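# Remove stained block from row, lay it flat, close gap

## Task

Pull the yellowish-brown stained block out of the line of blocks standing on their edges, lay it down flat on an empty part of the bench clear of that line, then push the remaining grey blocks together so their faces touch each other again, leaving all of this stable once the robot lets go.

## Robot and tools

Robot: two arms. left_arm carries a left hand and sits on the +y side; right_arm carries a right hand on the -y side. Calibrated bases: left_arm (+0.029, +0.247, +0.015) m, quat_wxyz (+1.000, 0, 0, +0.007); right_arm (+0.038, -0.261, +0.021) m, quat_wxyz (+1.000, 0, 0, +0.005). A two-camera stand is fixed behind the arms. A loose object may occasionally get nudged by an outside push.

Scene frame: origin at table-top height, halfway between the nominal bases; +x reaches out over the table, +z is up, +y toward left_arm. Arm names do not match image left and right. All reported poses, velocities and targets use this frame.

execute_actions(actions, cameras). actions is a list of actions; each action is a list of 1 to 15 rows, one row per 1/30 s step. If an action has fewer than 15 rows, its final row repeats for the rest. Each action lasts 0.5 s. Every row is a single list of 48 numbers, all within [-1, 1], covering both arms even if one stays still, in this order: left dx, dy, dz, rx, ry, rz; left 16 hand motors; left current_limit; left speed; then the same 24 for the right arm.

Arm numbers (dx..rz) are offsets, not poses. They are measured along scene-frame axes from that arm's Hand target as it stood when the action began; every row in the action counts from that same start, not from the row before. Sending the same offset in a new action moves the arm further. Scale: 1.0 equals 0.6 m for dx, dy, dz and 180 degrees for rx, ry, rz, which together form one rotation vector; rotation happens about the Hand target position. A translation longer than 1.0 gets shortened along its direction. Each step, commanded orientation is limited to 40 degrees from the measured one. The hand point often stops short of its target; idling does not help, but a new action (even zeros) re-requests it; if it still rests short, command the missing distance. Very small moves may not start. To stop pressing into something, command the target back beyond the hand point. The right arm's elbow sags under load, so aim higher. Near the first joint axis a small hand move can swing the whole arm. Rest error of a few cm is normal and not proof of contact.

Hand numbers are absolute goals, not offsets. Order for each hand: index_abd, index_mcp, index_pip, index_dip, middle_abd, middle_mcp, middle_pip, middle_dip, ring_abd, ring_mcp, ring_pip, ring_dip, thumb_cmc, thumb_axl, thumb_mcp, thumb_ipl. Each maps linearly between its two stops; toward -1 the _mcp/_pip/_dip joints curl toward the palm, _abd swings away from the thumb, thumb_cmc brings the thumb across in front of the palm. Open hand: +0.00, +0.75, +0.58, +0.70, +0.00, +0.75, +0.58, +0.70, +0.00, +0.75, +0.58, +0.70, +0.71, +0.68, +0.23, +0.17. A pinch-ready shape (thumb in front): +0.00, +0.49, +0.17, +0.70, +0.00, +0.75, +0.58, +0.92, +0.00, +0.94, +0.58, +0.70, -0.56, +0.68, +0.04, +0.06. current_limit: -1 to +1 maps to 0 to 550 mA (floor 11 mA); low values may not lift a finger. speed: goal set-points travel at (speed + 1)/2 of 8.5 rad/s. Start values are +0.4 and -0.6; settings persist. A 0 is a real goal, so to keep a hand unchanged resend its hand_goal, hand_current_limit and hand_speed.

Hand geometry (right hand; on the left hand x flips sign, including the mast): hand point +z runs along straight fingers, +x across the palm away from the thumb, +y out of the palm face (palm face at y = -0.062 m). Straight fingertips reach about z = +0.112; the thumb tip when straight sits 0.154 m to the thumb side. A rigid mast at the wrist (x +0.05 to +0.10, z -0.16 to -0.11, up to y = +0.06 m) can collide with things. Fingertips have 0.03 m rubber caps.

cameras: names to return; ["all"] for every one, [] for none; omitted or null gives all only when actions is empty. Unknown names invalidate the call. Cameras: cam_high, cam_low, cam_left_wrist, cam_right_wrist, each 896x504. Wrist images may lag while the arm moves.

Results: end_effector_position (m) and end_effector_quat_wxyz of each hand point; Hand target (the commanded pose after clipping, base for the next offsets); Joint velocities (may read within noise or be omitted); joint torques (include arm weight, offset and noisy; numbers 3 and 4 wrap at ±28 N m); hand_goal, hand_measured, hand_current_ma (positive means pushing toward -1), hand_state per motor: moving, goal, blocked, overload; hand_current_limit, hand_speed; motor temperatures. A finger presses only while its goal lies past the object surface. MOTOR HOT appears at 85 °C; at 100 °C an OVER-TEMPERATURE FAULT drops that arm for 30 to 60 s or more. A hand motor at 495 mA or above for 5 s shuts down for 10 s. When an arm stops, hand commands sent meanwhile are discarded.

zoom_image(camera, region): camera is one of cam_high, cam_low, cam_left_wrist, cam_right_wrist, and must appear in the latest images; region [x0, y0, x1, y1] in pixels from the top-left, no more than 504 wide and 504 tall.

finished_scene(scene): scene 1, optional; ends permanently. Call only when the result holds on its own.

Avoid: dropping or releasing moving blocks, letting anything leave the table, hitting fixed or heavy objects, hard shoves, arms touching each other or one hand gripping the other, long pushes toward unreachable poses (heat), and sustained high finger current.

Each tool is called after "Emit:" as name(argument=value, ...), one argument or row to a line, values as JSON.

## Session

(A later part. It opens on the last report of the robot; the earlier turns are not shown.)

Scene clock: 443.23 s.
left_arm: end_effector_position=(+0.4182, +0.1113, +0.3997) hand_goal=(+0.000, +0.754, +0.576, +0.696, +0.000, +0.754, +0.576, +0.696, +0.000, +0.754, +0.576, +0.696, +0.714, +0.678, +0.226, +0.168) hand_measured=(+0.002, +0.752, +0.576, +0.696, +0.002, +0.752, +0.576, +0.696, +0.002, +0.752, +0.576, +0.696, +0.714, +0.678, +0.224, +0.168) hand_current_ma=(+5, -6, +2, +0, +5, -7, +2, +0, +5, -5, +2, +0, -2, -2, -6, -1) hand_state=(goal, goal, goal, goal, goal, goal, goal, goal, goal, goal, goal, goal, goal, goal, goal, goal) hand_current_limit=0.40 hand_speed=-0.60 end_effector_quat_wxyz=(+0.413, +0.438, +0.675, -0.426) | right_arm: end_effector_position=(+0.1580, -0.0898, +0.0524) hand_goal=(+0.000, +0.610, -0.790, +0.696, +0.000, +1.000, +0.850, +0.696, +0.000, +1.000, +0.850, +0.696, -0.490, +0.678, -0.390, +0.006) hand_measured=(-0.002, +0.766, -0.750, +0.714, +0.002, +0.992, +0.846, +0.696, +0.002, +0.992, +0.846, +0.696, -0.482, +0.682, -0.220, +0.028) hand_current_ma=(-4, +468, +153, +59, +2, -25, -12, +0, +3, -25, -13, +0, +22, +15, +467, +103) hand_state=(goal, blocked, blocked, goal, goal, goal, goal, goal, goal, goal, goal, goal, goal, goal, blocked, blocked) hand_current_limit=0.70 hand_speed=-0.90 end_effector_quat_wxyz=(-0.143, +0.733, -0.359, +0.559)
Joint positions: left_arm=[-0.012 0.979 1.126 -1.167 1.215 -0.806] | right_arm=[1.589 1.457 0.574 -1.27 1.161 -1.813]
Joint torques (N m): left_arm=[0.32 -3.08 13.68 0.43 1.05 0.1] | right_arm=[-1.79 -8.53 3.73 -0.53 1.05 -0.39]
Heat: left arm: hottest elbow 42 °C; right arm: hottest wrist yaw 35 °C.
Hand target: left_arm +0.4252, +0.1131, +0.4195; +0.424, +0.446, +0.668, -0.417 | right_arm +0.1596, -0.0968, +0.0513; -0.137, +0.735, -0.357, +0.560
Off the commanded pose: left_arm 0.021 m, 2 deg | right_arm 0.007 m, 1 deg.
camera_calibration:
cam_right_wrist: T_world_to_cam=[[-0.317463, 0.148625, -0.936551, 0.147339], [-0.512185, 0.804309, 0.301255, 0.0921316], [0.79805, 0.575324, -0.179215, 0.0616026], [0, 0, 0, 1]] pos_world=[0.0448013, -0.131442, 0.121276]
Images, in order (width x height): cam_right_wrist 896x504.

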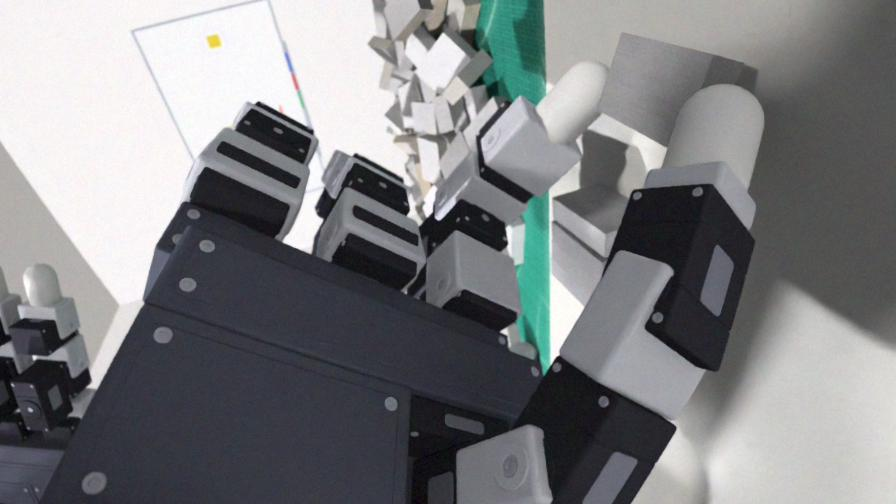

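Emit:
execute_actions(
  actions=[
    [[0,0,0,0,0,0,0,0.754,0.576,0.696,0,0.754,0.576,0.696,0,0.754,0.576,0.696,0.714,0.678,0.226,0.168,0.4,-0.6,0,-0.004,0.012,0.045,0.004,0,0,0.61,-0.79,0.696,0,1,0.85,0.696,0,1,0.85,0.696,-0.49,0.678,-0.39,0.005,0.7,-0.9]],
    [[0,0,0,0,0,0,0,0.754,0.576,0.696,0,0.754,0.576,0.696,0,0.754,0.576,0.696,0.714,0.678,0.226,0.168,0.4,-0.6,0,-0.004,0.01,0.045,0.004,0,0,0.61,-0.79,0.696,0,1,0.85,0.696,0,1,0.85,0.696,-0.49,0.678,-0.39,0.005,0.7,-0.9]],
  ],
  cameras=["cam_right_wrist"],
)

Scene clock: 445.67 s.
left_arm: end_effector_position=(+0.4182, +0.1113, +0.3997) hand_goal=(+0.000, +0.754, +0.576, +0.696, +0.000, +0.754, +0.576, +0.696, +0.000, +0.754, +0.576, +0.696, +0.714, +0.678, +0.226, +0.168) hand_measured=(+0.002, +0.752, +0.576, +0.696, +0.002, +0.752, +0.576, +0.696, +0.002, +0.752, +0.576, +0.696, +0.714, +0.678, +0.224, +0.168) hand_current_ma=(+5, -6, +2, +0, +5, -7, +2, +0, +5, -5, +2, +0, -2, -2, -6, -1) hand_state=(goal, goal, goal, goal, goal, goal, goal, goal, goal, goal, goal, goal, goal, goal, goal, goal) hand_current_limit=0.40 hand_speed=-0.60 end_effector_quat_wxyz=(+0.413, +0.438, +0.675, -0.426) | right_arm: end_effector_position=(+0.1579, -0.0923, +0.0603) hand_goal=(+0.000, +0.610, -0.790, +0.696, +0.000, +1.000, +0.850, +0.696, +0.000, +1.000, +0.850, +0.696, -0.490, +0.678, -0.390, +0.006) hand_measured=(-0.002, +0.764, -0.748, +0.714, +0.002, +0.992, +0.846, +0.696, +0.002, +0.992, +0.846, +0.696, -0.482, +0.682, -0.220, +0.028) hand_current_ma=(-4, +468, +157, +61, +2, -25, -12, +0, +3, -25, -13, +0, +22, +15, +467, +106) hand_state=(goal, blocked, blocked, goal, goal, goal, goal, goal, goal, goal, goal, goal, goal, goal, blocked, blocked) hand_current_limit=0.70 hand_speed=-0.90 end_effector_quat_wxyz=(-0.193, +0.724, -0.400, +0.528)
Joint positions: left_arm=[-0.012 0.979 1.126 -1.167 1.215 -0.806] | right_arm=[1.585 1.301 0.519 -1.211 1.155 -1.829]
Joint torques (N m): left_arm=[0.32 -3.08 13.68 0.44 1.06 0.11] | right_arm=[-1.08 -6.3 5.7 -0.69 1.24 -0.16]
Heat: left arm: hottest elbow 42 °C; right arm: hottest wrist yaw 35 °C.
Hand target: left_arm +0.4252, +0.1131, +0.4195; +0.424, +0.446, +0.668, -0.417 | right_arm +0.1579, -0.0921, +0.0605; -0.194, +0.724, -0.400, +0.528 (last step not sent: back at the drive's target)
Off the commanded pose: left_arm 0.021 m, 2 deg | right_arm 0.010 m, 7 deg.
pose unreachable (right arm): on one or more control steps of this call, first in action 1 (counted from 0), this arm could not follow its commanded pose, so it was not sent that pose on those steps. It may still have moved: this result reports where it is.
cause: moving toward the commanded pose would bring two parts of the arm too close to each other (joints 2 (shoulder) to 6 (wrist roll) lie between them).
camera_calibration:
cam_right_wrist: T_world_to_cam=[[-0.328489, 0.281813, -0.901485, 0.166968], [-0.506452, 0.753084, 0.419966, 0.0789339], [0.797246, 0.594514, -0.104655, 0.0620104], [0, 0, 0, 1]] pos_world=[0.0453858, -0.143363, 0.123859]
Images, in order (width x height): cam_right_wrist 896x504.

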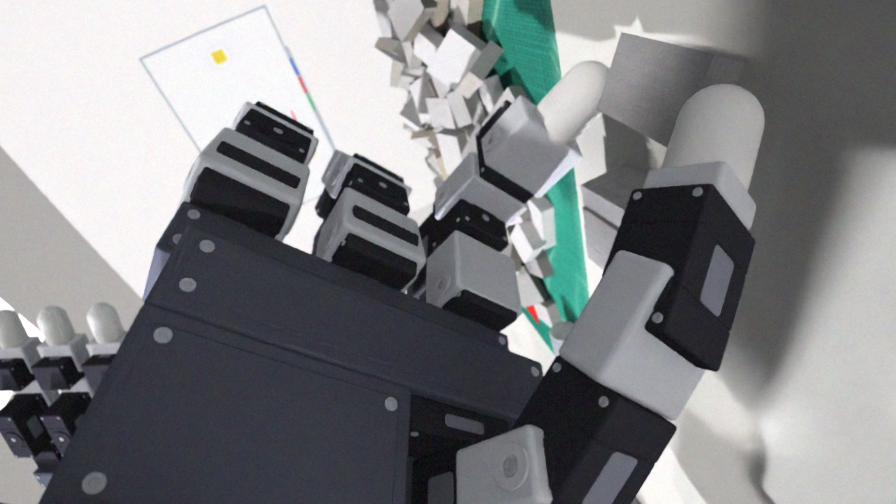

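Emit:
execute_actions(
  actions=[
    [[0,0,0,0,0,0,0,0.754,0.576,0.696,0,0.754,0.576,0.696,0,0.754,0.576,0.696,0.714,0.678,0.226,0.168,0.4,-0.6,0.02,0.016,0.006,0,0,0,0,0.61,-0.79,0.696,0,1,0.85,0.696,0,1,0.85,0.696,-0.49,0.678,-0.39,0.005,0.7,-0.9]],
    [[0,0,0,0,0,0,0,0.754,0.576,0.696,0,0.754,0.576,0.696,0,0.754,0.576,0.696,0.714,0.678,0.226,0.168,0.4,-0.6,0.015,0.016,0.006,0.01,0,-0.01,0,0.61,-0.79,0.696,0,1,0.85,0.696,0,1,0.85,0.696,-0.49,0.678,-0.39,0.005,0.7,-0.9]],
  ],
  cameras=["cam_right_wrist","cam_left_wrist"],
)

Scene clock: 447.57 s.
left_arm: end_effector_position=(+0.4182, +0.1113, +0.3997) hand_goal=(+0.000, +0.754, +0.576, +0.696, +0.000, +0.754, +0.576, +0.696, +0.000, +0.754, +0.576, +0.696, +0.714, +0.678, +0.226, +0.168) hand_measured=(+0.002, +0.752, +0.576, +0.696, +0.002, +0.752, +0.576, +0.696, +0.002, +0.752, +0.576, +0.696, +0.714, +0.678, +0.224, +0.168) hand_current_ma=(+5, -6, +2, +0, +5, -7, +2, +0, +5, -5, +2, +0, -2, -2, -6, -1) hand_state=(goal, goal, goal, goal, goal, goal, goal, goal, goal, goal, goal, goal, goal, goal, goal, goal) hand_current_limit=0.40 hand_speed=-0.60 end_effector_quat_wxyz=(+0.413, +0.438, +0.675, -0.426) | right_arm: end_effector_position=(+0.1756, -0.0906, +0.0590) hand_goal=(+0.000, +0.610, -0.790, +0.696, +0.000, +1.000, +0.850, +0.696, +0.000, +1.000, +0.850, +0.696, -0.490, +0.678, -0.390, +0.006) hand_measured=(-0.002, +0.764, -0.748, +0.714, +0.002, +0.992, +0.846, +0.696, +0.002, +0.992, +0.846, +0.696, -0.482, +0.682, -0.220, +0.028) hand_current_ma=(-4, +467, +160, +62, +2, -25, -12, +0, +3, -25, -13, +0, +22, +15, +467, +109) hand_state=(goal, blocked, blocked, goal, goal, goal, goal, goal, goal, goal, goal, goal, goal, goal, blocked, blocked) hand_current_limit=0.70 hand_speed=-0.90 end_effector_quat_wxyz=(-0.182, +0.719, -0.410, +0.532)
Joint positions: left_arm=[-0.012 0.979 1.126 -1.167 1.215 -0.806] | right_arm=[1.499 1.295 0.519 -1.106 1.173 -1.958]
Joint torques (N m): left_arm=[0.32 -3.14 13.68 0.44 1.05 0.11] | right_arm=[-1.73 -7.3 8.39 -0.05 1.43 -0.35]
Heat: left arm: hottest elbow 42 °C; right arm: hottest wrist yaw 35 °C.
Hand target: left_arm +0.4252, +0.1131, +0.4195; +0.424, +0.446, +0.668, -0.417 | right_arm +0.1789, -0.0730, +0.0677; -0.196, +0.714, -0.420, +0.525
Off the commanded pose: left_arm 0.021 m, 2 deg | right_arm 0.020 m, 2 deg.
camera_calibration:
cam_left_wrist: T_world_to_cam=[[-0.36973, -0.32096, 0.871943, -0.196197], [-0.747672, 0.659919, -0.0741209, 0.221958], [-0.551622, -0.679332, -0.483965, 0.624447], [0, 0, 0, 1]] pos_world=[0.43787, 0.214761, 0.489734]
cam_right_wrist: T_world_to_cam=[[-0.320797, 0.285419, -0.90312, 0.170216], [-0.481817, 0.771744, 0.415046, 0.0848819], [0.815439, 0.568284, -0.110053, 0.0414748], [0, 0, 0, 1]] pos_world=[0.0616822, -0.137659, 0.12306]
Images, in order (width x height): cam_left_wrist 896x504, cam_right_wrist 896x504.

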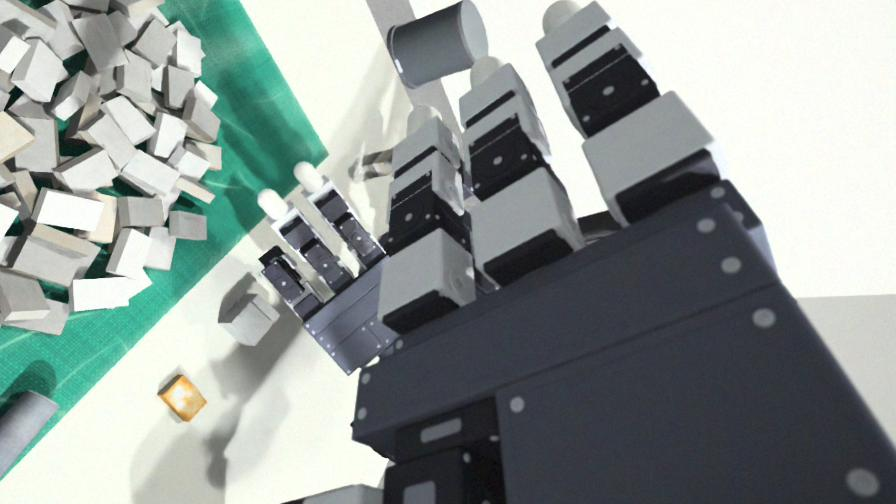

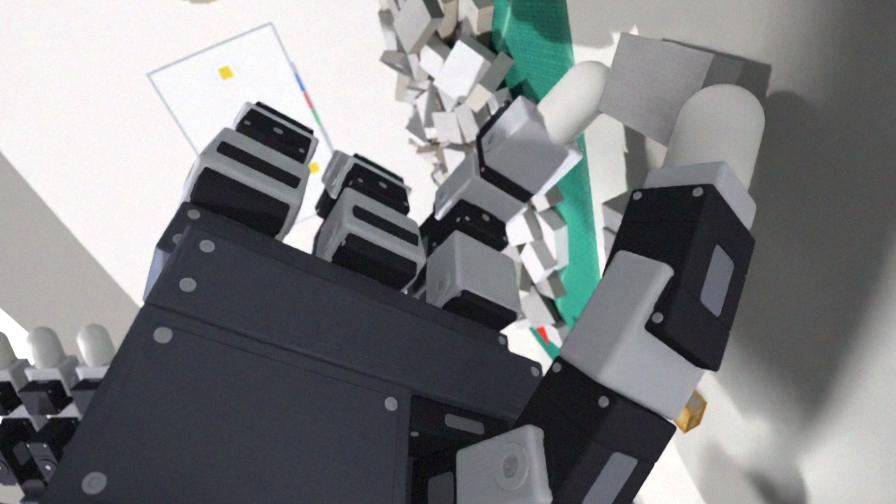

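Emit:
execute_actions(
  actions=[
    [[0,0,0,0,0,0,0,0.754,0.576,0.696,0,0.754,0.576,0.696,0,0.754,0.576,0.696,0.714,0.678,0.226,0.168,0.4,-0.6,0,0.006,0.002,0.045,0.003,-0.02,0,0.61,-0.79,0.696,0,1,0.85,0.696,0,1,0.85,0.696,-0.49,0.678,-0.39,0.005,0.7,-0.9]],
    [[0,0,0,0,0,0,0,0.754,0.576,0.696,0,0.754,0.576,0.696,0,0.754,0.576,0.696,0.714,0.678,0.226,0.168,0.4,-0.6,0,0.004,0.002,0.045,0.003,-0.02,0,0.61,-0.79,0.696,0,1,0.85,0.696,0,1,0.85,0.696,-0.49,0.678,-0.39,0.005,0.7,-0.9]],
  ],
  cameras=["cam_right_wrist"],
)

Scene clock: 449.80 s.
left_arm: end_effector_position=(+0.4182, +0.1113, +0.3997) hand_goal=(+0.000, +0.754, +0.576, +0.696, +0.000, +0.754, +0.576, +0.696, +0.000, +0.754, +0.576, +0.696, +0.714, +0.678, +0.226, +0.168) hand_measured=(+0.002, +0.752, +0.576, +0.696, +0.002, +0.752, +0.576, +0.696, +0.002, +0.752, +0.576, +0.696, +0.714, +0.678, +0.224, +0.168) hand_current_ma=(+5, -6, +2, +0, +5, -7, +2, +0, +5, -5, +2, +0, -2, -2, -6, -1) hand_state=(goal, goal, goal, goal, goal, goal, goal, goal, goal, goal, goal, goal, goal, goal, goal, goal) hand_current_limit=0.40 hand_speed=-0.60 end_effector_quat_wxyz=(+0.413, +0.438, +0.675, -0.426) | right_arm: end_effector_position=(+0.1774, -0.0669, +0.0721) hand_goal=(+0.000, +0.610, -0.790, +0.696, +0.000, +1.000, +0.850, +0.696, +0.000, +1.000, +0.850, +0.696, -0.490, +0.678, -0.390, +0.006) hand_measured=(-0.002, +0.762, -0.746, +0.714, +0.002, +0.992, +0.846, +0.696, +0.002, +0.992, +0.846, +0.696, -0.484, +0.682, -0.220, +0.030) hand_current_ma=(-4, +468, +164, +64, +2, -25, -12, +0, +3, -25, -13, +0, +17, +15, +467, +112) hand_state=(goal, blocked, blocked, goal, goal, goal, goal, goal, goal, goal, goal, goal, goal, goal, blocked, blocked) hand_current_limit=0.70 hand_speed=-0.90 end_effector_quat_wxyz=(-0.255, +0.663, -0.526, +0.467)
Joint positions: left_arm=[-0.012 0.979 1.126 -1.167 1.215 -0.806] | right_arm=[1.454 1.15 0.519 -1.075 1.117 -1.821]
Joint torques (N m): left_arm=[0.32 -3.08 13.68 0.44 1.05 0.11] | right_arm=[-1.67 -5.54 6.54 0.24 1.26 0.02]
Heat: left arm: hottest elbow 42 °C; right arm: hottest wrist yaw 35 °C.
Hand target: left_arm +0.4252, +0.1131, +0.4195; +0.424, +0.446, +0.668, -0.417 | right_arm +0.1789, -0.0670, +0.0701; -0.258, +0.657, -0.535, +0.465
Off the commanded pose: left_arm 0.021 m, 2 deg | right_arm 0.003 m, 1 deg.
camera_calibration:
cam_right_wrist: T_world_to_cam=[[-0.286645, 0.57507, -0.766244, 0.179343], [-0.391237, 0.65981, 0.641549, 0.0220704], [0.87451, 0.483679, 0.0358573, 0.0013317], [0, 0, 0, 1]] pos_world=[0.0588778, -0.118341, 0.123213]
Images, in order (width x height): cam_right_wrist 896x504.

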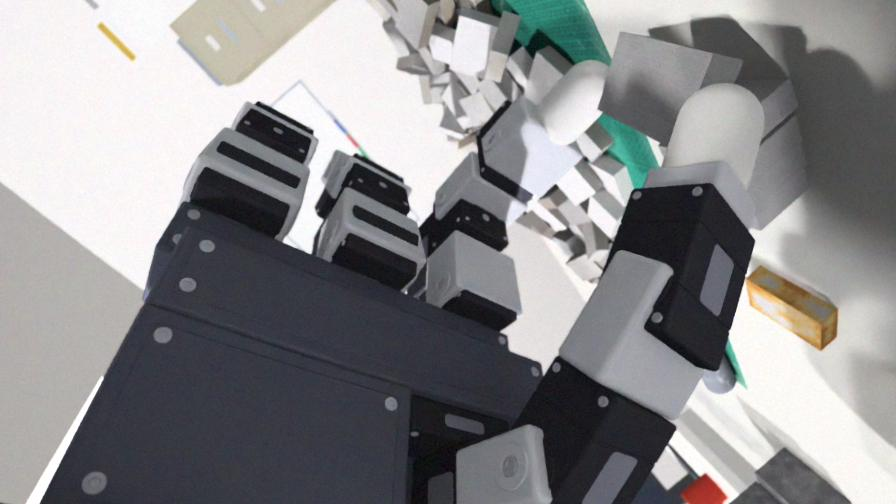

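Emit:
execute_actions(
  actions=[
    [[0,0,0,0,0,0,0,0.754,0.576,0.696,0,0.754,0.576,0.696,0,0.754,0.576,0.696,0.714,0.678,0.226,0.168,0.4,-0.6,0,-0.005,0,0.045,0.003,-0.006,0,0.61,-0.79,0.696,0,1,0.85,0.696,0,1,0.85,0.696,-0.49,0.678,-0.39,0.005,0.7,-0.9]],
    [[0,0,0,0,0,0,0,0.754,0.576,0.696,0,0.754,0.576,0.696,0,0.754,0.576,0.696,0.714,0.678,0.226,0.168,0.4,-0.6,0,-0.005,-0.002,0.045,0.003,-0.006,0,0.61,-0.79,0.696,0,1,0.85,0.696,0,1,0.85,0.696,-0.49,0.678,-0.39,0.005,0.7,-0.9]],
  ],
  cameras=["cam_right_wrist","cam_left_wrist"],
)

Scene clock: 452.10 s.
left_arm: end_effector_position=(+0.4182, +0.1113, +0.3997) hand_goal=(+0.000, +0.754, +0.576, +0.696, +0.000, +0.754, +0.576, +0.696, +0.000, +0.754, +0.576, +0.696, +0.714, +0.678, +0.226, +0.168) hand_measured=(+0.002, +0.752, +0.576, +0.696, +0.002, +0.752, +0.576, +0.696, +0.002, +0.752, +0.576, +0.696, +0.714, +0.678, +0.224, +0.168) hand_current_ma=(+5, -6, +2, +0, +5, -7, +2, +0, +5, -5, +2, +0, -2, -2, -6, -1) hand_state=(goal, goal, goal, goal, goal, goal, goal, goal, goal, goal, goal, goal, goal, goal, goal, goal) hand_current_limit=0.40 hand_speed=-0.60 end_effector_quat_wxyz=(+0.413, +0.438, +0.675, -0.426) | right_arm: end_effector_position=(+0.1777, -0.0700, +0.0716) hand_goal=(+0.000, +0.610, -0.790, +0.696, +0.000, +1.000, +0.850, +0.696, +0.000, +1.000, +0.850, +0.696, -0.490, +0.678, -0.390, +0.006) hand_measured=(-0.002, +0.762, -0.746, +0.716, +0.002, +0.992, +0.846, +0.696, +0.002, +0.992, +0.846, +0.696, -0.490, +0.678, -0.220, +0.030) hand_current_ma=(-4, +467, +166, +65, +2, -25, -12, +0, +3, -25, -13, +0, -2, +1, +467, +112) hand_state=(goal, blocked, blocked, goal, goal, goal, goal, goal, goal, goal, goal, goal, goal, goal, blocked, blocked) hand_current_limit=0.70 hand_speed=-0.90 end_effector_quat_wxyz=(-0.333, +0.609, -0.609, +0.384)
Joint positions: left_arm=[-0.012 0.979 1.126 -1.167 1.215 -0.806] | right_arm=[1.409 0.9 0.391 -0.916 1.061 -1.809]
Joint torques (N m): left_arm=[0.32 -3.14 13.65 0.42 1.06 0.11] | right_arm=[-1.67 -3.72 7.05 0.95 1.19 -0.23]
Heat: left arm: hottest elbow 42 °C; right arm: hottest wrist yaw 35 °C.
Hand target: left_arm +0.4252, +0.1131, +0.4195; +0.424, +0.446, +0.668, -0.417 | right_arm +0.1789, -0.0730, +0.0688; -0.334, +0.608, -0.610, +0.383
Off the commanded pose: left_arm 0.021 m, 2 deg | right_arm 0.004 m, 0 deg.
camera_calibration:
cam_left_wrist: T_world_to_cam=[[-0.36973, -0.32096, 0.871943, -0.196197], [-0.747672, 0.659919, -0.0741209, 0.221958], [-0.551622, -0.679332, -0.483965, 0.624447], [0, 0, 0, 1]] pos_world=[0.43787, 0.214761, 0.489734]
cam_right_wrist: T_world_to_cam=[[-0.263886, 0.78741, -0.557091, 0.176642], [-0.349506, 0.460255, 0.816095, -0.00932506], [0.899005, 0.410062, 0.15375, -0.0153848], [0, 0, 0, 1]] pos_world=[0.0571851, -0.128489, 0.108381]
Images, in order (width x height): cam_left_wrist 896x504, cam_right_wrist 896x504.

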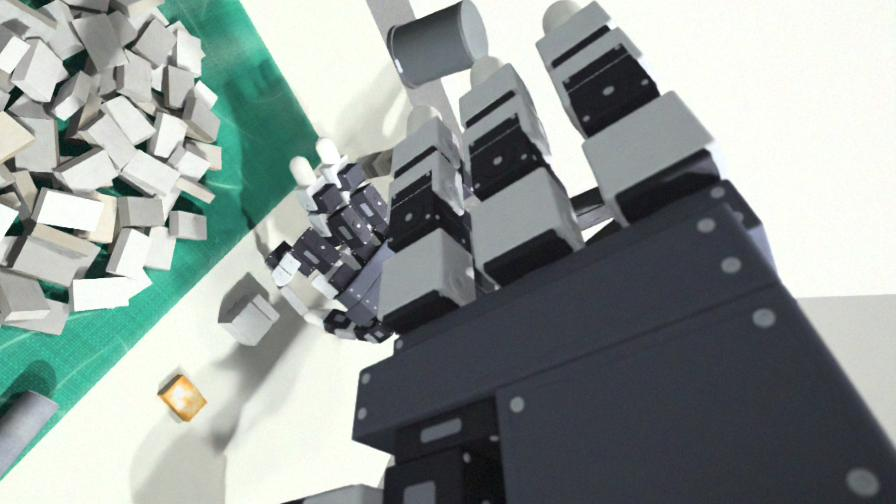

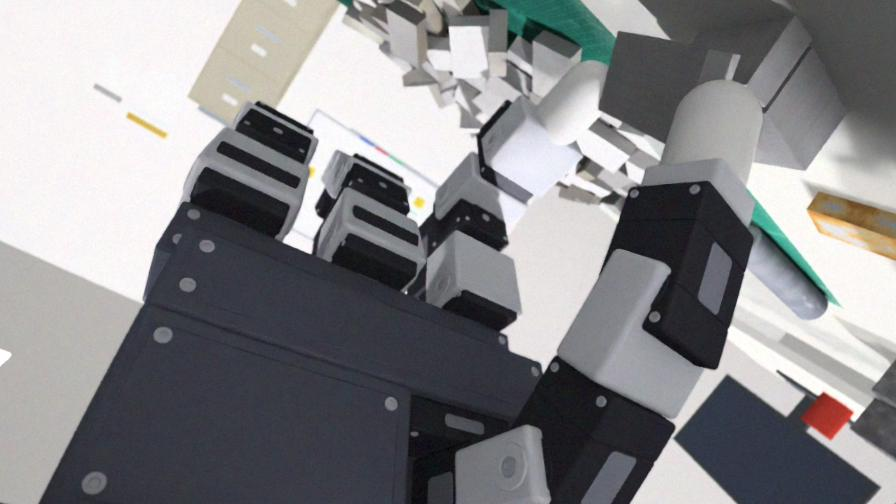

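Emit:
execute_actions(
  actions=[
    [[0,0,0,0,0,0,0,0.754,0.576,0.696,0,0.754,0.576,0.696,0,0.754,0.576,0.696,0.714,0.678,0.226,0.168,0.4,-0.6,0,-0.004,-0.012,0.042,0.003,0,0,0.61,-0.79,0.696,0,1,0.85,0.696,0,1,0.85,0.696,-0.49,0.678,-0.39,0.005,0.7,-0.9]],
    [[0,0,0,0,0,0,0,0.754,0.576,0.696,0,0.754,0.576,0.696,0,0.754,0.576,0.696,0.714,0.678,0.226,0.168,0.4,-0.6,0,-0.004,-0.012,0,0,0,0,0.61,-0.79,0.696,0,1,0.85,0.696,0,1,0.85,0.696,-0.49,0.678,-0.39,0.005,0.7,-0.9]],
  ],
  cameras=["cam_right_wrist","cam_left_wrist"],
)

Scene clock: 454.50 s.
left_arm: end_effector_position=(+0.4182, +0.1113, +0.3997) hand_goal=(+0.000, +0.754, +0.576, +0.696, +0.000, +0.754, +0.576, +0.696, +0.000, +0.754, +0.576, +0.696, +0.714, +0.678, +0.226, +0.168) hand_measured=(+0.002, +0.752, +0.576, +0.696, +0.002, +0.752, +0.576, +0.696, +0.002, +0.752, +0.576, +0.696, +0.714, +0.678, +0.224, +0.168) hand_current_ma=(+5, -6, +2, +0, +5, -7, +2, +0, +5, -5, +2, +0, -2, -2, -6, -1) hand_state=(goal, goal, goal, goal, goal, goal, goal, goal, goal, goal, goal, goal, goal, goal, goal, goal) hand_current_limit=0.40 hand_speed=-0.60 end_effector_quat_wxyz=(+0.413, +0.438, +0.675, -0.426) | right_arm: end_effector_position=(+0.1775, -0.0757, +0.0573) hand_goal=(+0.000, +0.610, -0.790, +0.696, +0.000, +1.000, +0.850, +0.696, +0.000, +1.000, +0.850, +0.696, -0.490, +0.678, -0.390, +0.006) hand_measured=(-0.002, +0.760, -0.746, +0.716, +0.002, +0.992, +0.846, +0.696, +0.002, +0.992, +0.846, +0.696, -0.494, +0.676, -0.220, +0.030) hand_current_ma=(-4, +467, +166, +65, +2, -25, -12, +0, +3, -25, -13, +0, -9, -5, +467, +112) hand_state=(goal, blocked, blocked, goal, goal, goal, goal, goal, goal, goal, goal, goal, goal, goal, blocked, blocked) hand_current_limit=0.70 hand_speed=-0.90 end_effector_quat_wxyz=(-0.370, +0.588, -0.634, +0.340)
Joint positions: left_arm=[-0.012 0.979 1.126 -1.167 1.215 -0.806] | right_arm=[1.374 0.767 0.284 -0.767 1.021 -1.863]
Joint torques (N m): left_arm=[0.38 -3.14 13.67 0.43 1.06 0.1] | right_arm=[-1.79 -2.08 7.5 1.39 1.1 -0.21]
Heat: left arm: hottest elbow 42 °C; right arm: hottest wrist yaw 35 °C.
Hand target: left_arm +0.4252, +0.1131, +0.4195; +0.424, +0.446, +0.668, -0.417 | right_arm +0.1789, -0.0779, +0.0544; -0.370, +0.586, -0.635, +0.339
Off the commanded pose: left_arm 0.021 m, 2 deg | right_arm 0.004 m, 0 deg.
camera_calibration:
cam_left_wrist: T_world_to_cam=[[-0.36973, -0.32096, 0.871943, -0.196197], [-0.747672, 0.659919, -0.0741209, 0.221958], [-0.551622, -0.679332, -0.483965, 0.624447], [0, 0, 0, 1]] pos_world=[0.43787, 0.214761, 0.489734]
cam_right_wrist: T_world_to_cam=[[-0.270019, 0.853116, -0.44641, 0.172883], [-0.34076, 0.348956, 0.87299, -0.00831556], [0.90054, 0.387843, 0.196483, -0.0150198], [0, 0, 0, 1]] pos_world=[0.057374, -0.138762, 0.0873874]
Images, in order (width x height): cam_left_wrist 896x504, cam_right_wrist 896x504.

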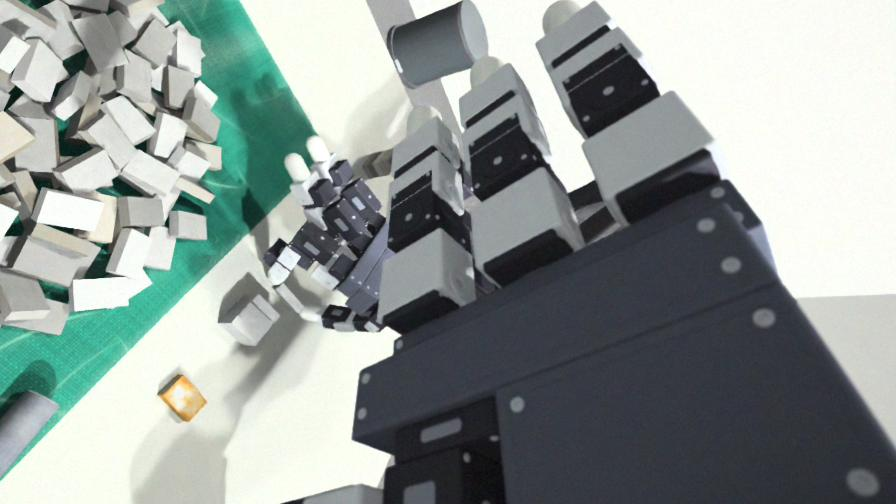

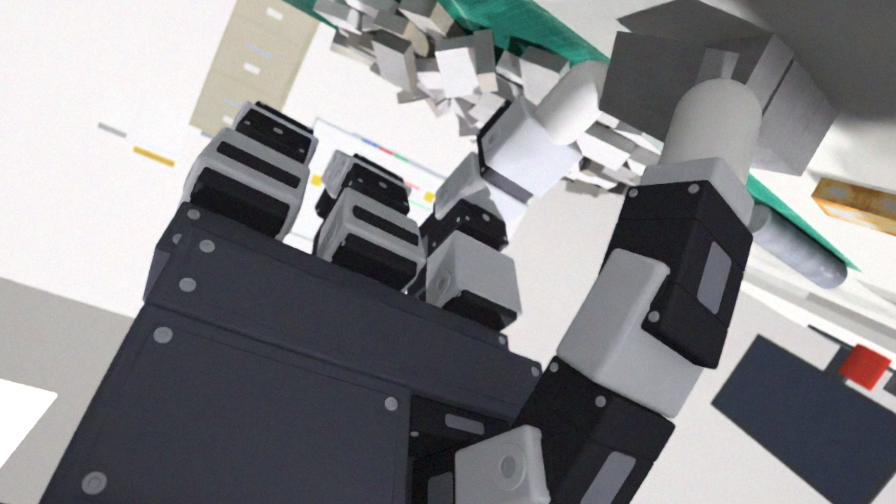

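Emit:
execute_actions(
  actions=[
    [[0,0,0,0,0,0,0,0.754,0.576,0.696,0,0.754,0.576,0.696,0,0.754,0.576,0.696,0.714,0.678,0.226,0.168,0.4,-0.6,0,-0.002,-0.014,0,0,0,0,0.61,-0.79,0.696,0,1,0.85,0.696,0,1,0.85,0.696,-0.49,0.678,-0.39,0.005,0.7,-0.9]],
  ],
  cameras=["cam_right_wrist"],
)

Scene clock: 456.27 s.
left_arm: end_effector_position=(+0.4182, +0.1113, +0.3997) hand_goal=(+0.000, +0.754, +0.576, +0.696, +0.000, +0.754, +0.576, +0.696, +0.000, +0.754, +0.576, +0.696, +0.714, +0.678, +0.226, +0.168) hand_measured=(+0.002, +0.752, +0.576, +0.696, +0.002, +0.752, +0.576, +0.696, +0.002, +0.752, +0.576, +0.696, +0.714, +0.678, +0.224, +0.168) hand_current_ma=(+5, -6, +2, +0, +5, -7, +2, +0, +5, -5, +2, +0, -2, -2, -6, -1) hand_state=(goal, goal, goal, goal, goal, goal, goal, goal, goal, goal, goal, goal, goal, goal, goal, goal) hand_current_limit=0.40 hand_speed=-0.60 end_effector_quat_wxyz=(+0.413, +0.438, +0.675, -0.426) | right_arm: end_effector_position=(+0.1776, -0.0757, +0.0513) hand_goal=(+0.000, +0.610, -0.790, +0.696, +0.000, +1.000, +0.850, +0.696, +0.000, +1.000, +0.850, +0.696, -0.490, +0.678, -0.390, +0.006) hand_measured=(-0.002, +0.760, -0.746, +0.716, +0.002, +0.992, +0.846, +0.696, +0.002, +0.992, +0.846, +0.696, -0.494, +0.676, -0.220, +0.030) hand_current_ma=(-4, +468, +166, +65, +2, -25, -12, +0, +3, -25, -13, +0, -10, -5, +468, +112) hand_state=(goal, blocked, blocked, goal, goal, goal, goal, goal, goal, goal, goal, goal, goal, goal, blocked, blocked) hand_current_limit=0.70 hand_speed=-0.90 end_effector_quat_wxyz=(+0.374, -0.586, +0.635, -0.337)
Joint positions: left_arm=[-0.012 0.979 1.126 -1.167 1.215 -0.806] | right_arm=[1.373 0.772 0.265 -0.729 1.021 -1.866]
Joint torques (N m): left_arm=[0.32 -3.08 13.68 0.44 1.05 0.1] | right_arm=[-1.79 -1.08 7.41 1.46 1.09 -0.2]
Heat: left arm: hottest elbow 42 °C; right arm: hottest wrist yaw 35 °C.
Hand target: left_arm +0.4252, +0.1131, +0.4195; +0.424, +0.446, +0.668, -0.417 | right_arm +0.1789, -0.0790, +0.0460; -0.370, +0.586, -0.635, +0.339
Off the commanded pose: left_arm 0.021 m, 2 deg | right_arm 0.006 m, 0 deg.
camera_calibration:
cam_right_wrist: T_world_to_cam=[[-0.269543, 0.85813, -0.436989, 0.169949], [-0.342648, 0.338622, 0.876315, -0.00367257], [0.899966, 0.385938, 0.202763, -0.014362], [0, 0, 0, 1]] pos_world=[0.0574754, -0.139052, 0.0803964]
Images, in order (width x height): cam_right_wrist 896x504.

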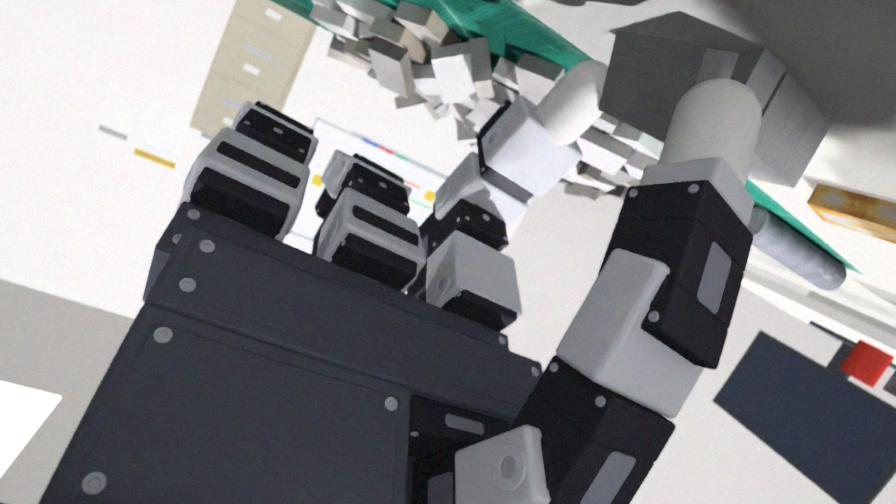

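Emit:
execute_actions(
  actions=[
    [[0,0,0,0,0,0,0,0.754,0.576,0.696,0,0.754,0.576,0.696,0,0.754,0.576,0.696,0.714,0.678,0.226,0.168,0.4,-0.6,0,-0.003,-0.008,0,0,0,0,0.61,-0.79,0.696,0,1,0.85,0.696,0,1,0.85,0.696,-0.49,0.678,-0.39,0.005,0.7,-0.9]],
  ],
  cameras=["cam_right_wrist"],
)

Scene clock: 457.20 s.
left_arm: end_effector_position=(+0.4182, +0.1113, +0.3997) hand_goal=(+0.000, +0.754, +0.576, +0.696, +0.000, +0.754, +0.576, +0.696, +0.000, +0.754, +0.576, +0.696, +0.714, +0.678, +0.226, +0.168) hand_measured=(+0.002, +0.752, +0.576, +0.696, +0.002, +0.752, +0.576, +0.696, +0.002, +0.752, +0.576, +0.696, +0.714, +0.678, +0.224, +0.168) hand_current_ma=(+5, -6, +2, +0, +5, -7, +2, +0, +5, -5, +2, +0, -2, -2, -6, -1) hand_state=(goal, goal, goal, goal, goal, goal, goal, goal, goal, goal, goal, goal, goal, goal, goal, goal) hand_current_limit=0.40 hand_speed=-0.60 end_effector_quat_wxyz=(+0.413, +0.438, +0.675, -0.426) | right_arm: end_effector_position=(+0.1777, -0.0774, +0.0465) hand_goal=(+0.000, +0.610, -0.790, +0.696, +0.000, +1.000, +0.850, +0.696, +0.000, +1.000, +0.850, +0.696, -0.490, +0.678, -0.390, +0.006) hand_measured=(-0.002, +0.760, -0.746, +0.716, +0.002, +0.992, +0.846, +0.696, +0.002, +0.992, +0.846, +0.696, -0.494, +0.676, -0.220, +0.030) hand_current_ma=(-4, +468, +166, +65, +2, -25, -12, +0, +3, -25, -13, +0, -10, -5, +467, +112) hand_state=(goal, blocked, blocked, goal, goal, goal, goal, goal, goal, goal, goal, goal, goal, goal, blocked, blocked) hand_current_limit=0.70 hand_speed=-0.90 end_effector_quat_wxyz=(+0.374, -0.586, +0.635, -0.337)
Joint positions: left_arm=[-0.012 0.979 1.126 -1.167 1.215 -0.806] | right_arm=[1.37 0.776 0.252 -0.708 1.02 -1.87]
Joint torques (N m): left_arm=[0.32 -3.14 13.68 0.44 1.05 0.11] | right_arm=[-1.79 -1.08 7.34 1.43 1.09 -0.21]
Heat: left arm: hottest elbow 42 °C; right arm: hottest wrist yaw 35 °C.
Hand target: left_arm +0.4252, +0.1131, +0.4195; +0.424, +0.446, +0.668, -0.417 | right_arm +0.1789, -0.0807, +0.0413; -0.371, +0.586, -0.635, +0.339
Off the commanded pose: left_arm 0.021 m, 2 deg | right_arm 0.006 m, 0 deg.
camera_calibration:
cam_right_wrist: T_world_to_cam=[[-0.269501, 0.858253, -0.436774, 0.169309], [-0.34264, 0.338415, 0.876398, 0.00107331], [0.899982, 0.385846, 0.202868, -0.0127545], [0, 0, 0, 1]] pos_world=[0.0574755, -0.140752, 0.0755966]
Images, in order (width x height): cam_right_wrist 896x504.

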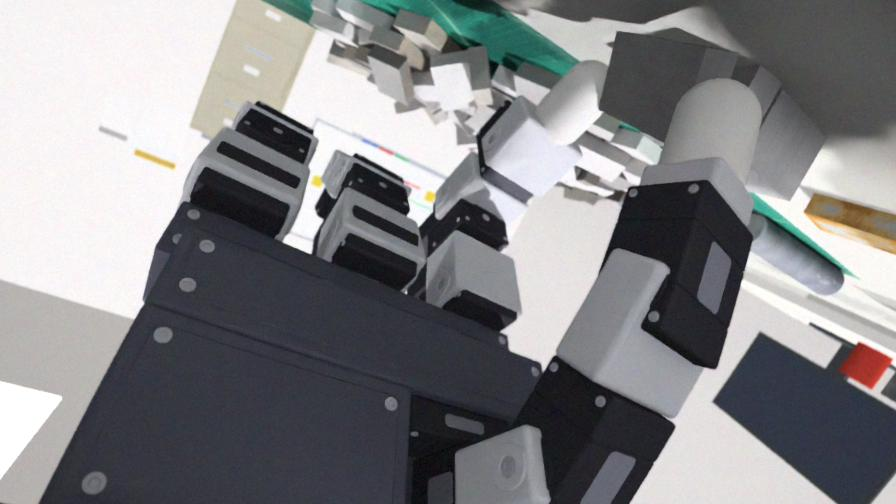

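Emit:
execute_actions(
  actions=[
    [[0,0,0,0,0,0,0,0.754,0.576,0.696,0,0.754,0.576,0.696,0,0.754,0.576,0.696,0.714,0.678,0.226,0.168,0.4,-0.6,0,-0.003,-0.0055,0,0,0,0,0.63,-0.79,0.696,0,1,0.85,0.696,0,1,0.85,0.696,-0.49,0.678,-0.37,0.005,0.6,-0.9]],
  ],
  cameras=["cam_right_wrist"],
)

Scene clock: 458.13 s.
left_arm: end_effector_position=(+0.4182, +0.1113, +0.3997) hand_goal=(+0.000, +0.754, +0.576, +0.696, +0.000, +0.754, +0.576, +0.696, +0.000, +0.754, +0.576, +0.696, +0.714, +0.678, +0.226, +0.168) hand_measured=(+0.002, +0.752, +0.576, +0.696, +0.002, +0.752, +0.576, +0.696, +0.002, +0.752, +0.576, +0.696, +0.714, +0.678, +0.224, +0.168) hand_current_ma=(+5, -6, +2, +0, +5, -7, +2, +0, +5, -5, +2, +0, -2, -2, -6, -1) hand_state=(goal, goal, goal, goal, goal, goal, goal, goal, goal, goal, goal, goal, goal, goal, goal, goal) hand_current_limit=0.40 hand_speed=-0.60 end_effector_quat_wxyz=(+0.413, +0.438, +0.675, -0.426) | right_arm: end_effector_position=(+0.1778, -0.0787, +0.0436) hand_goal=(+0.000, +0.630, -0.790, +0.696, +0.000, +1.000, +0.850, +0.696, +0.000, +1.000, +0.850, +0.696, -0.490, +0.678, -0.370, +0.006) hand_measured=(-0.002, +0.760, -0.746, +0.716, +0.002, +0.992, +0.846, +0.696, +0.002, +0.992, +0.846, +0.696, -0.494, +0.676, -0.220, +0.030) hand_current_ma=(-4, +440, +166, +65, +2, -25, -12, +0, +3, -25, -13, +0, -10, -5, +440, +112) hand_state=(goal, blocked, blocked, goal, goal, goal, goal, goal, goal, goal, goal, goal, goal, goal, blocked, blocked) hand_current_limit=0.60 hand_speed=-0.90 end_effector_quat_wxyz=(+0.374, -0.585, +0.636, -0.337)
Joint positions: left_arm=[-0.012 0.979 1.126 -1.167 1.215 -0.806] | right_arm=[1.368 0.777 0.243 -0.694 1.019 -1.874]
Joint torques (N m): left_arm=[0.32 -3.08 13.68 0.43 1.05 0.11] | right_arm=[-1.79 -0.97 7.24 1.44 1.08 -0.19]
Heat: left arm: hottest elbow 42 °C; right arm: hottest wrist yaw 35 °C.
Hand target: left_arm +0.4252, +0.1131, +0.4195; +0.424, +0.446, +0.668, -0.417 | right_arm +0.1790, -0.0826, +0.0380; -0.371, +0.586, -0.635, +0.339
Off the commanded pose: left_arm 0.021 m, 2 deg | right_arm 0.007 m, 1 deg.
camera_calibration:
cam_right_wrist: T_world_to_cam=[[-0.269065, 0.858702, -0.43616, 0.169248], [-0.343008, 0.337732, 0.876517, 0.00415965], [0.899972, 0.385446, 0.20367, -0.0119012], [0, 0, 0, 1]] pos_world=[0.0576762, -0.142151, 0.0725971]
Images, in order (width x height): cam_right_wrist 896x504.

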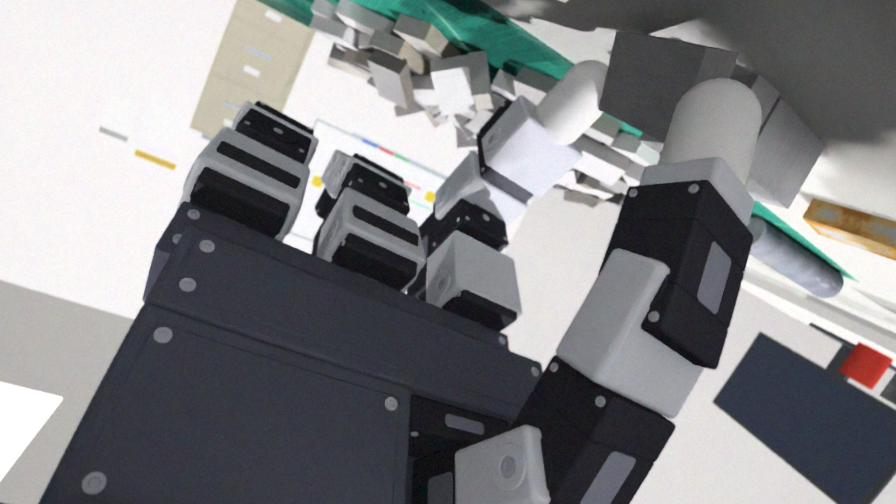

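Emit:
execute_actions(
  actions=[
    [[0,0,0,0,0,0,0,0.754,0.576,0.696,0,0.754,0.576,0.696,0,0.754,0.576,0.696,0.714,0.678,0.226,0.168,0.4,-0.6,0,-0.003,-0.005,0,0,0,0,0.65,-0.79,0.696,0,1,0.85,0.696,0,1,0.85,0.696,-0.49,0.678,-0.35,0.005,0.5,-0.9]],
  ],
  cameras=["cam_right_wrist"],
)

Scene clock: 459.07 s.
left_arm: end_effector_position=(+0.4182, +0.1113, +0.3997) hand_goal=(+0.000, +0.754, +0.576, +0.696, +0.000, +0.754, +0.576, +0.696, +0.000, +0.754, +0.576, +0.696, +0.714, +0.678, +0.226, +0.168) hand_measured=(+0.002, +0.752, +0.576, +0.696, +0.002, +0.752, +0.576, +0.696, +0.002, +0.752, +0.576, +0.696, +0.714, +0.678, +0.224, +0.168) hand_current_ma=(+5, -6, +2, +0, +5, -7, +2, +0, +5, -5, +2, +0, -2, -2, -6, -1) hand_state=(goal, goal, goal, goal, goal, goal, goal, goal, goal, goal, goal, goal, goal, goal, goal, goal) hand_current_limit=0.40 hand_speed=-0.60 end_effector_quat_wxyz=(+0.413, +0.438, +0.675, -0.426) | right_arm: end_effector_position=(+0.1781, -0.0778, +0.0427) hand_goal=(+0.000, +0.650, -0.790, +0.696, +0.000, +1.000, +0.850, +0.696, +0.000, +1.000, +0.850, +0.696, -0.490, +0.678, -0.350, +0.006) hand_measured=(-0.002, +0.760, -0.746, +0.716, +0.002, +0.992, +0.846, +0.696, +0.002, +0.992, +0.846, +0.696, -0.494, +0.676, -0.220, +0.030) hand_current_ma=(-4, +413, +166, +65, +2, -25, -12, +0, +3, -25, -13, +0, -10, -5, +413, +113) hand_state=(goal, blocked, blocked, goal, goal, goal, goal, goal, goal, goal, goal, goal, goal, goal, blocked, blocked) hand_current_limit=0.50 hand_speed=-0.90 end_effector_quat_wxyz=(+0.377, -0.584, +0.637, -0.334)
Joint positions: left_arm=[-0.012 0.979 1.126 -1.167 1.215 -0.806] | right_arm=[1.367 0.777 0.238 -0.681 1.019 -1.874]
Joint torques (N m): left_arm=[0.32 -3.14 13.67 0.43 1.05 0.11] | right_arm=[-1.85 -1.08 6.89 1.37 1.05 -0.24]
Heat: left arm: hottest elbow 42 °C; right arm: hottest wrist yaw 35 °C.
Hand target: left_arm +0.4252, +0.1131, +0.4195; +0.424, +0.446, +0.668, -0.417 | right_arm +0.1789, -0.0844, +0.0349; +0.370, -0.586, +0.636, -0.339
Off the commanded pose: left_arm 0.021 m, 2 deg | right_arm 0.010 m, 1 deg.
camera_calibration:
cam_right_wrist: T_world_to_cam=[[-0.268299, 0.862207, -0.429667, 0.16799], [-0.344097, 0.330822, 0.878723, 0.00431597], [0.899785, 0.383608, 0.207924, -0.0125817], [0, 0, 0, 1]] pos_world=[0.0578775, -0.141444, 0.0710033]
Images, in order (width x height): cam_right_wrist 896x504.

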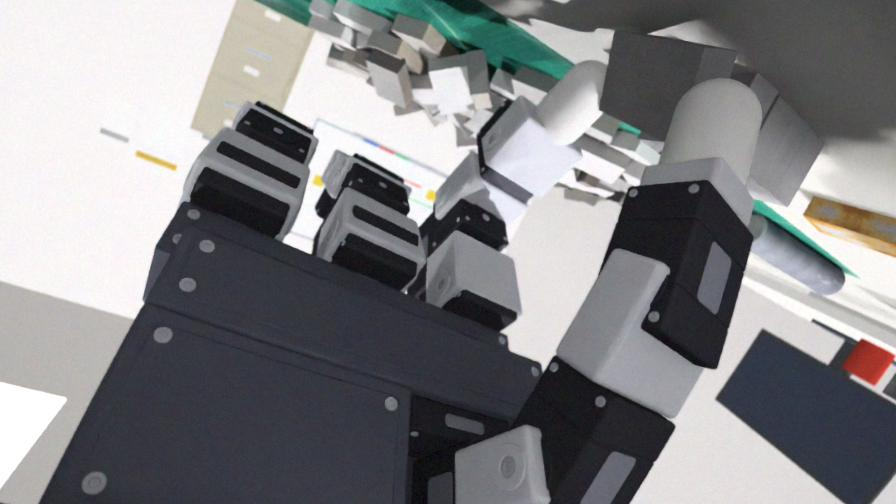

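Emit:
execute_actions(
  actions=[
    [[0,0,0,0,0,0,0,0.754,0.576,0.696,0,0.754,0.576,0.696,0,0.754,0.576,0.696,0.714,0.678,0.226,0.168,0.4,-0.6,0,-0.01,0.003,0,0,0,0,0.69,-0.79,0.696,0,1,0.85,0.696,0,1,0.85,0.696,-0.49,0.678,-0.31,0.005,0.4,-0.9]],
  ],
  cameras=["cam_right_wrist"],
)

Scene clock: 460.10 s.
left_arm: end_effector_position=(+0.4182, +0.1113, +0.3997) hand_goal=(+0.000, +0.754, +0.576, +0.696, +0.000, +0.754, +0.576, +0.696, +0.000, +0.754, +0.576, +0.696, +0.714, +0.678, +0.226, +0.168) hand_measured=(+0.002, +0.752, +0.576, +0.696, +0.002, +0.752, +0.576, +0.696, +0.002, +0.752, +0.576, +0.696, +0.714, +0.678, +0.224, +0.168) hand_current_ma=(+5, -6, +2, +0, +5, -7, +2, +0, +5, -5, +2, +0, -2, -2, -6, -1) hand_state=(goal, goal, goal, goal, goal, goal, goal, goal, goal, goal, goal, goal, goal, goal, goal, goal) hand_current_limit=0.40 hand_speed=-0.60 end_effector_quat_wxyz=(+0.413, +0.438, +0.675, -0.426) | right_arm: end_effector_position=(+0.1791, -0.0819, +0.0428) hand_goal=(+0.000, +0.690, -0.790, +0.696, +0.000, +1.000, +0.850, +0.696, +0.000, +1.000, +0.850, +0.696, -0.490, +0.678, -0.310, +0.006) hand_measured=(-0.002, +0.760, -0.746, +0.716, +0.002, +0.992, +0.846, +0.696, +0.002, +0.992, +0.846, +0.696, -0.494, +0.676, -0.220, +0.030) hand_current_ma=(-4, +307, +166, +65, +2, -25, -12, +0, +3, -25, -13, +0, -10, -5, +385, +115) hand_state=(goal, blocked, blocked, goal, goal, goal, goal, goal, goal, goal, goal, goal, goal, goal, blocked, blocked) hand_current_limit=0.40 hand_speed=-0.90 end_effector_quat_wxyz=(+0.378, -0.582, +0.638, -0.334)
Joint positions: left_arm=[-0.012 0.979 1.126 -1.167 1.215 -0.806] | right_arm=[1.357 0.748 0.227 -0.681 1.016 -1.89]
Joint torques (N m): left_arm=[0.26 -3.14 13.68 0.43 1.05 0.1] | right_arm=[-1.79 -1.85 7.09 0.7 1.01 -0.24]
Heat: left arm: hottest elbow 42 °C; right arm: hottest wrist yaw 35 °C.
Hand target: left_arm +0.4252, +0.1131, +0.4195; +0.424, +0.446, +0.668, -0.417 | right_arm +0.1789, -0.0904, +0.0367; +0.370, -0.586, +0.635, -0.339
Off the commanded pose: left_arm 0.021 m, 2 deg | right_arm 0.010 m, 1 deg.
camera_calibration:
cam_right_wrist: T_world_to_cam=[[-0.265924, 0.864689, -0.426142, 0.171408], [-0.344498, 0.327625, 0.879763, 0.00562671], [0.900336, 0.380755, 0.21076, -0.0123958], [0, 0, 0, 1]] pos_world=[0.0586805, -0.145339, 0.0707066]
Images, in order (width x height): cam_right_wrist 896x504.

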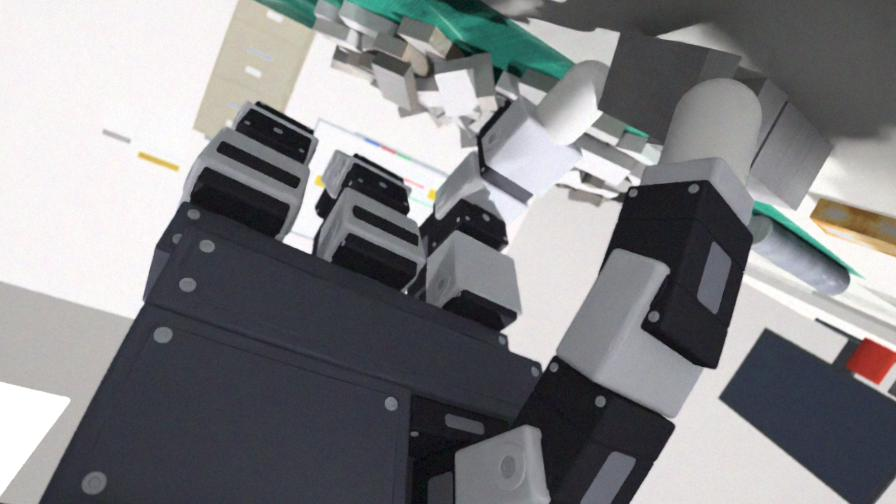

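Emit:
zoom_image(
  camera="cam_right_wrist",
  region=[540, 0, 860, 230],
)

Scaled by 1.575 from the camera's 896x504 image, which has a finer 1280x720 frame.

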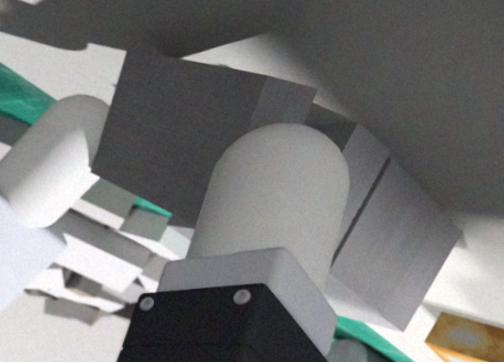

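Emit:
execute_actions(
  actions=[
    [[0,0,0,0,0,0,0,0.754,0.576,0.696,0,0.754,0.576,0.696,0,0.754,0.576,0.696,0.714,0.678,0.226,0.168,0.4,-0.6,0,-0.009,0,0,0,0,0,0.71,-0.79,0.696,0,1,0.85,0.696,0,1,0.85,0.696,-0.49,0.678,-0.29,0.005,0.4,-0.9]],
  ],
  cameras=["cam_right_wrist"],
)

Emit:
zoom_image(
  camera="cam_right_wrist",
  region=[540, 0, 860, 230],
)

Scene clock: 461.63 s.
left_arm: end_effector_position=(+0.4182, +0.1113, +0.3997) hand_goal=(+0.000, +0.754, +0.576, +0.696, +0.000, +0.754, +0.576, +0.696, +0.000, +0.754, +0.576, +0.696, +0.714, +0.678, +0.226, +0.168) hand_measured=(+0.002, +0.752, +0.576, +0.696, +0.002, +0.752, +0.576, +0.696, +0.002, +0.752, +0.576, +0.696, +0.714, +0.678, +0.224, +0.168) hand_current_ma=(+5, -6, +2, +0, +5, -7, +2, +0, +5, -5, +2, +0, -2, -2, -6, -1) hand_state=(goal, goal, goal, goal, goal, goal, goal, goal, goal, goal, goal, goal, goal, goal, goal, goal) hand_current_limit=0.40 hand_speed=-0.60 end_effector_quat_wxyz=(+0.413, +0.438, +0.675, -0.426) | right_arm: end_effector_position=(+0.1794, -0.0863, +0.0423) hand_goal=(+0.000, +0.710, -0.790, +0.696, +0.000, +1.000, +0.850, +0.696, +0.000, +1.000, +0.850, +0.696, -0.490, +0.678, -0.290, +0.006) hand_measured=(-0.002, +0.762, -0.746, +0.716, +0.002, +0.992, +0.846, +0.696, +0.002, +0.992, +0.846, +0.696, -0.494, +0.676, -0.220, +0.030) hand_current_ma=(-4, +211, +166, +65, +2, -25, -12, +0, +3, -25, -13, +0, -10, -6, +377, +115) hand_state=(goal, blocked, blocked, goal, goal, goal, goal, goal, goal, goal, goal, goal, goal, goal, blocked, blocked) hand_current_limit=0.40 hand_speed=-0.90 end_effector_quat_wxyz=(+0.380, -0.582, +0.638, -0.332)
Joint positions: left_arm=[-0.012 0.979 1.126 -1.167 1.215 -0.806] | right_arm=[1.347 0.714 0.213 -0.681 1.012 -1.909]
Joint torques (N m): left_arm=[0.32 -3.14 13.68 0.43 1.05 0.11] | right_arm=[-1.79 -1.67 7.41 0.34 1.02 -0.22]
Heat: left arm: hottest elbow 42 °C; right arm: hottest wrist yaw 35 °C.
Hand target: left_arm +0.4252, +0.1131, +0.4195; +0.424, +0.446, +0.668, -0.417 | right_arm +0.1789, -0.0958, +0.0367; +0.370, -0.586, +0.635, -0.339
Off the commanded pose: left_arm 0.021 m, 2 deg | right_arm 0.011 m, 2 deg.
camera_calibration:
cam_right_wrist: T_world_to_cam=[[-0.267045, 0.866113, -0.422535, 0.175308], [-0.345566, 0.323234, 0.880967, 0.00744444], [0.899595, 0.381272, 0.212981, -0.0107736], [0, 0, 0, 1]] pos_world=[0.0590797, -0.150136, 0.0698102]
Images, in order (width x height): cam_right_wrist 896x504.

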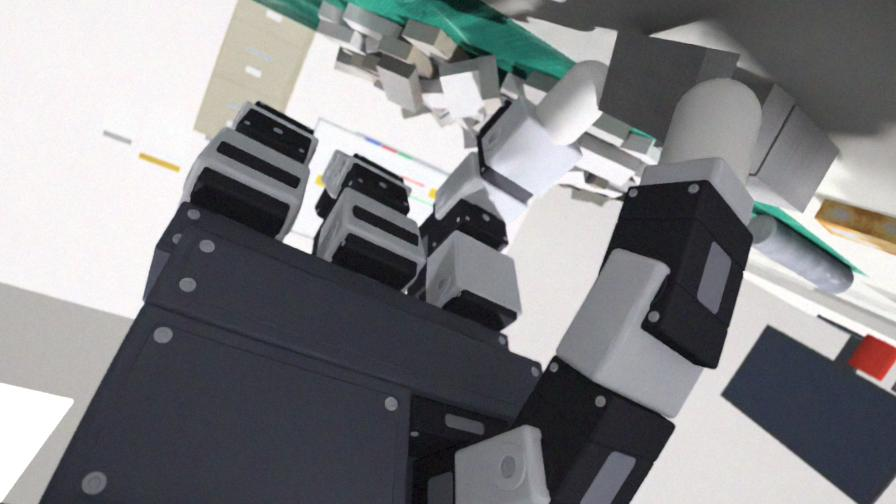

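Scaled by 1.575 from the camera's 896x504 image, which has a finer 1280x720 frame.

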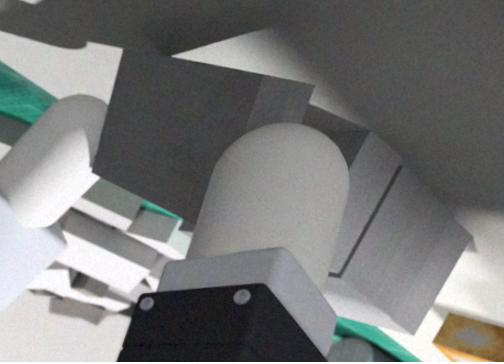

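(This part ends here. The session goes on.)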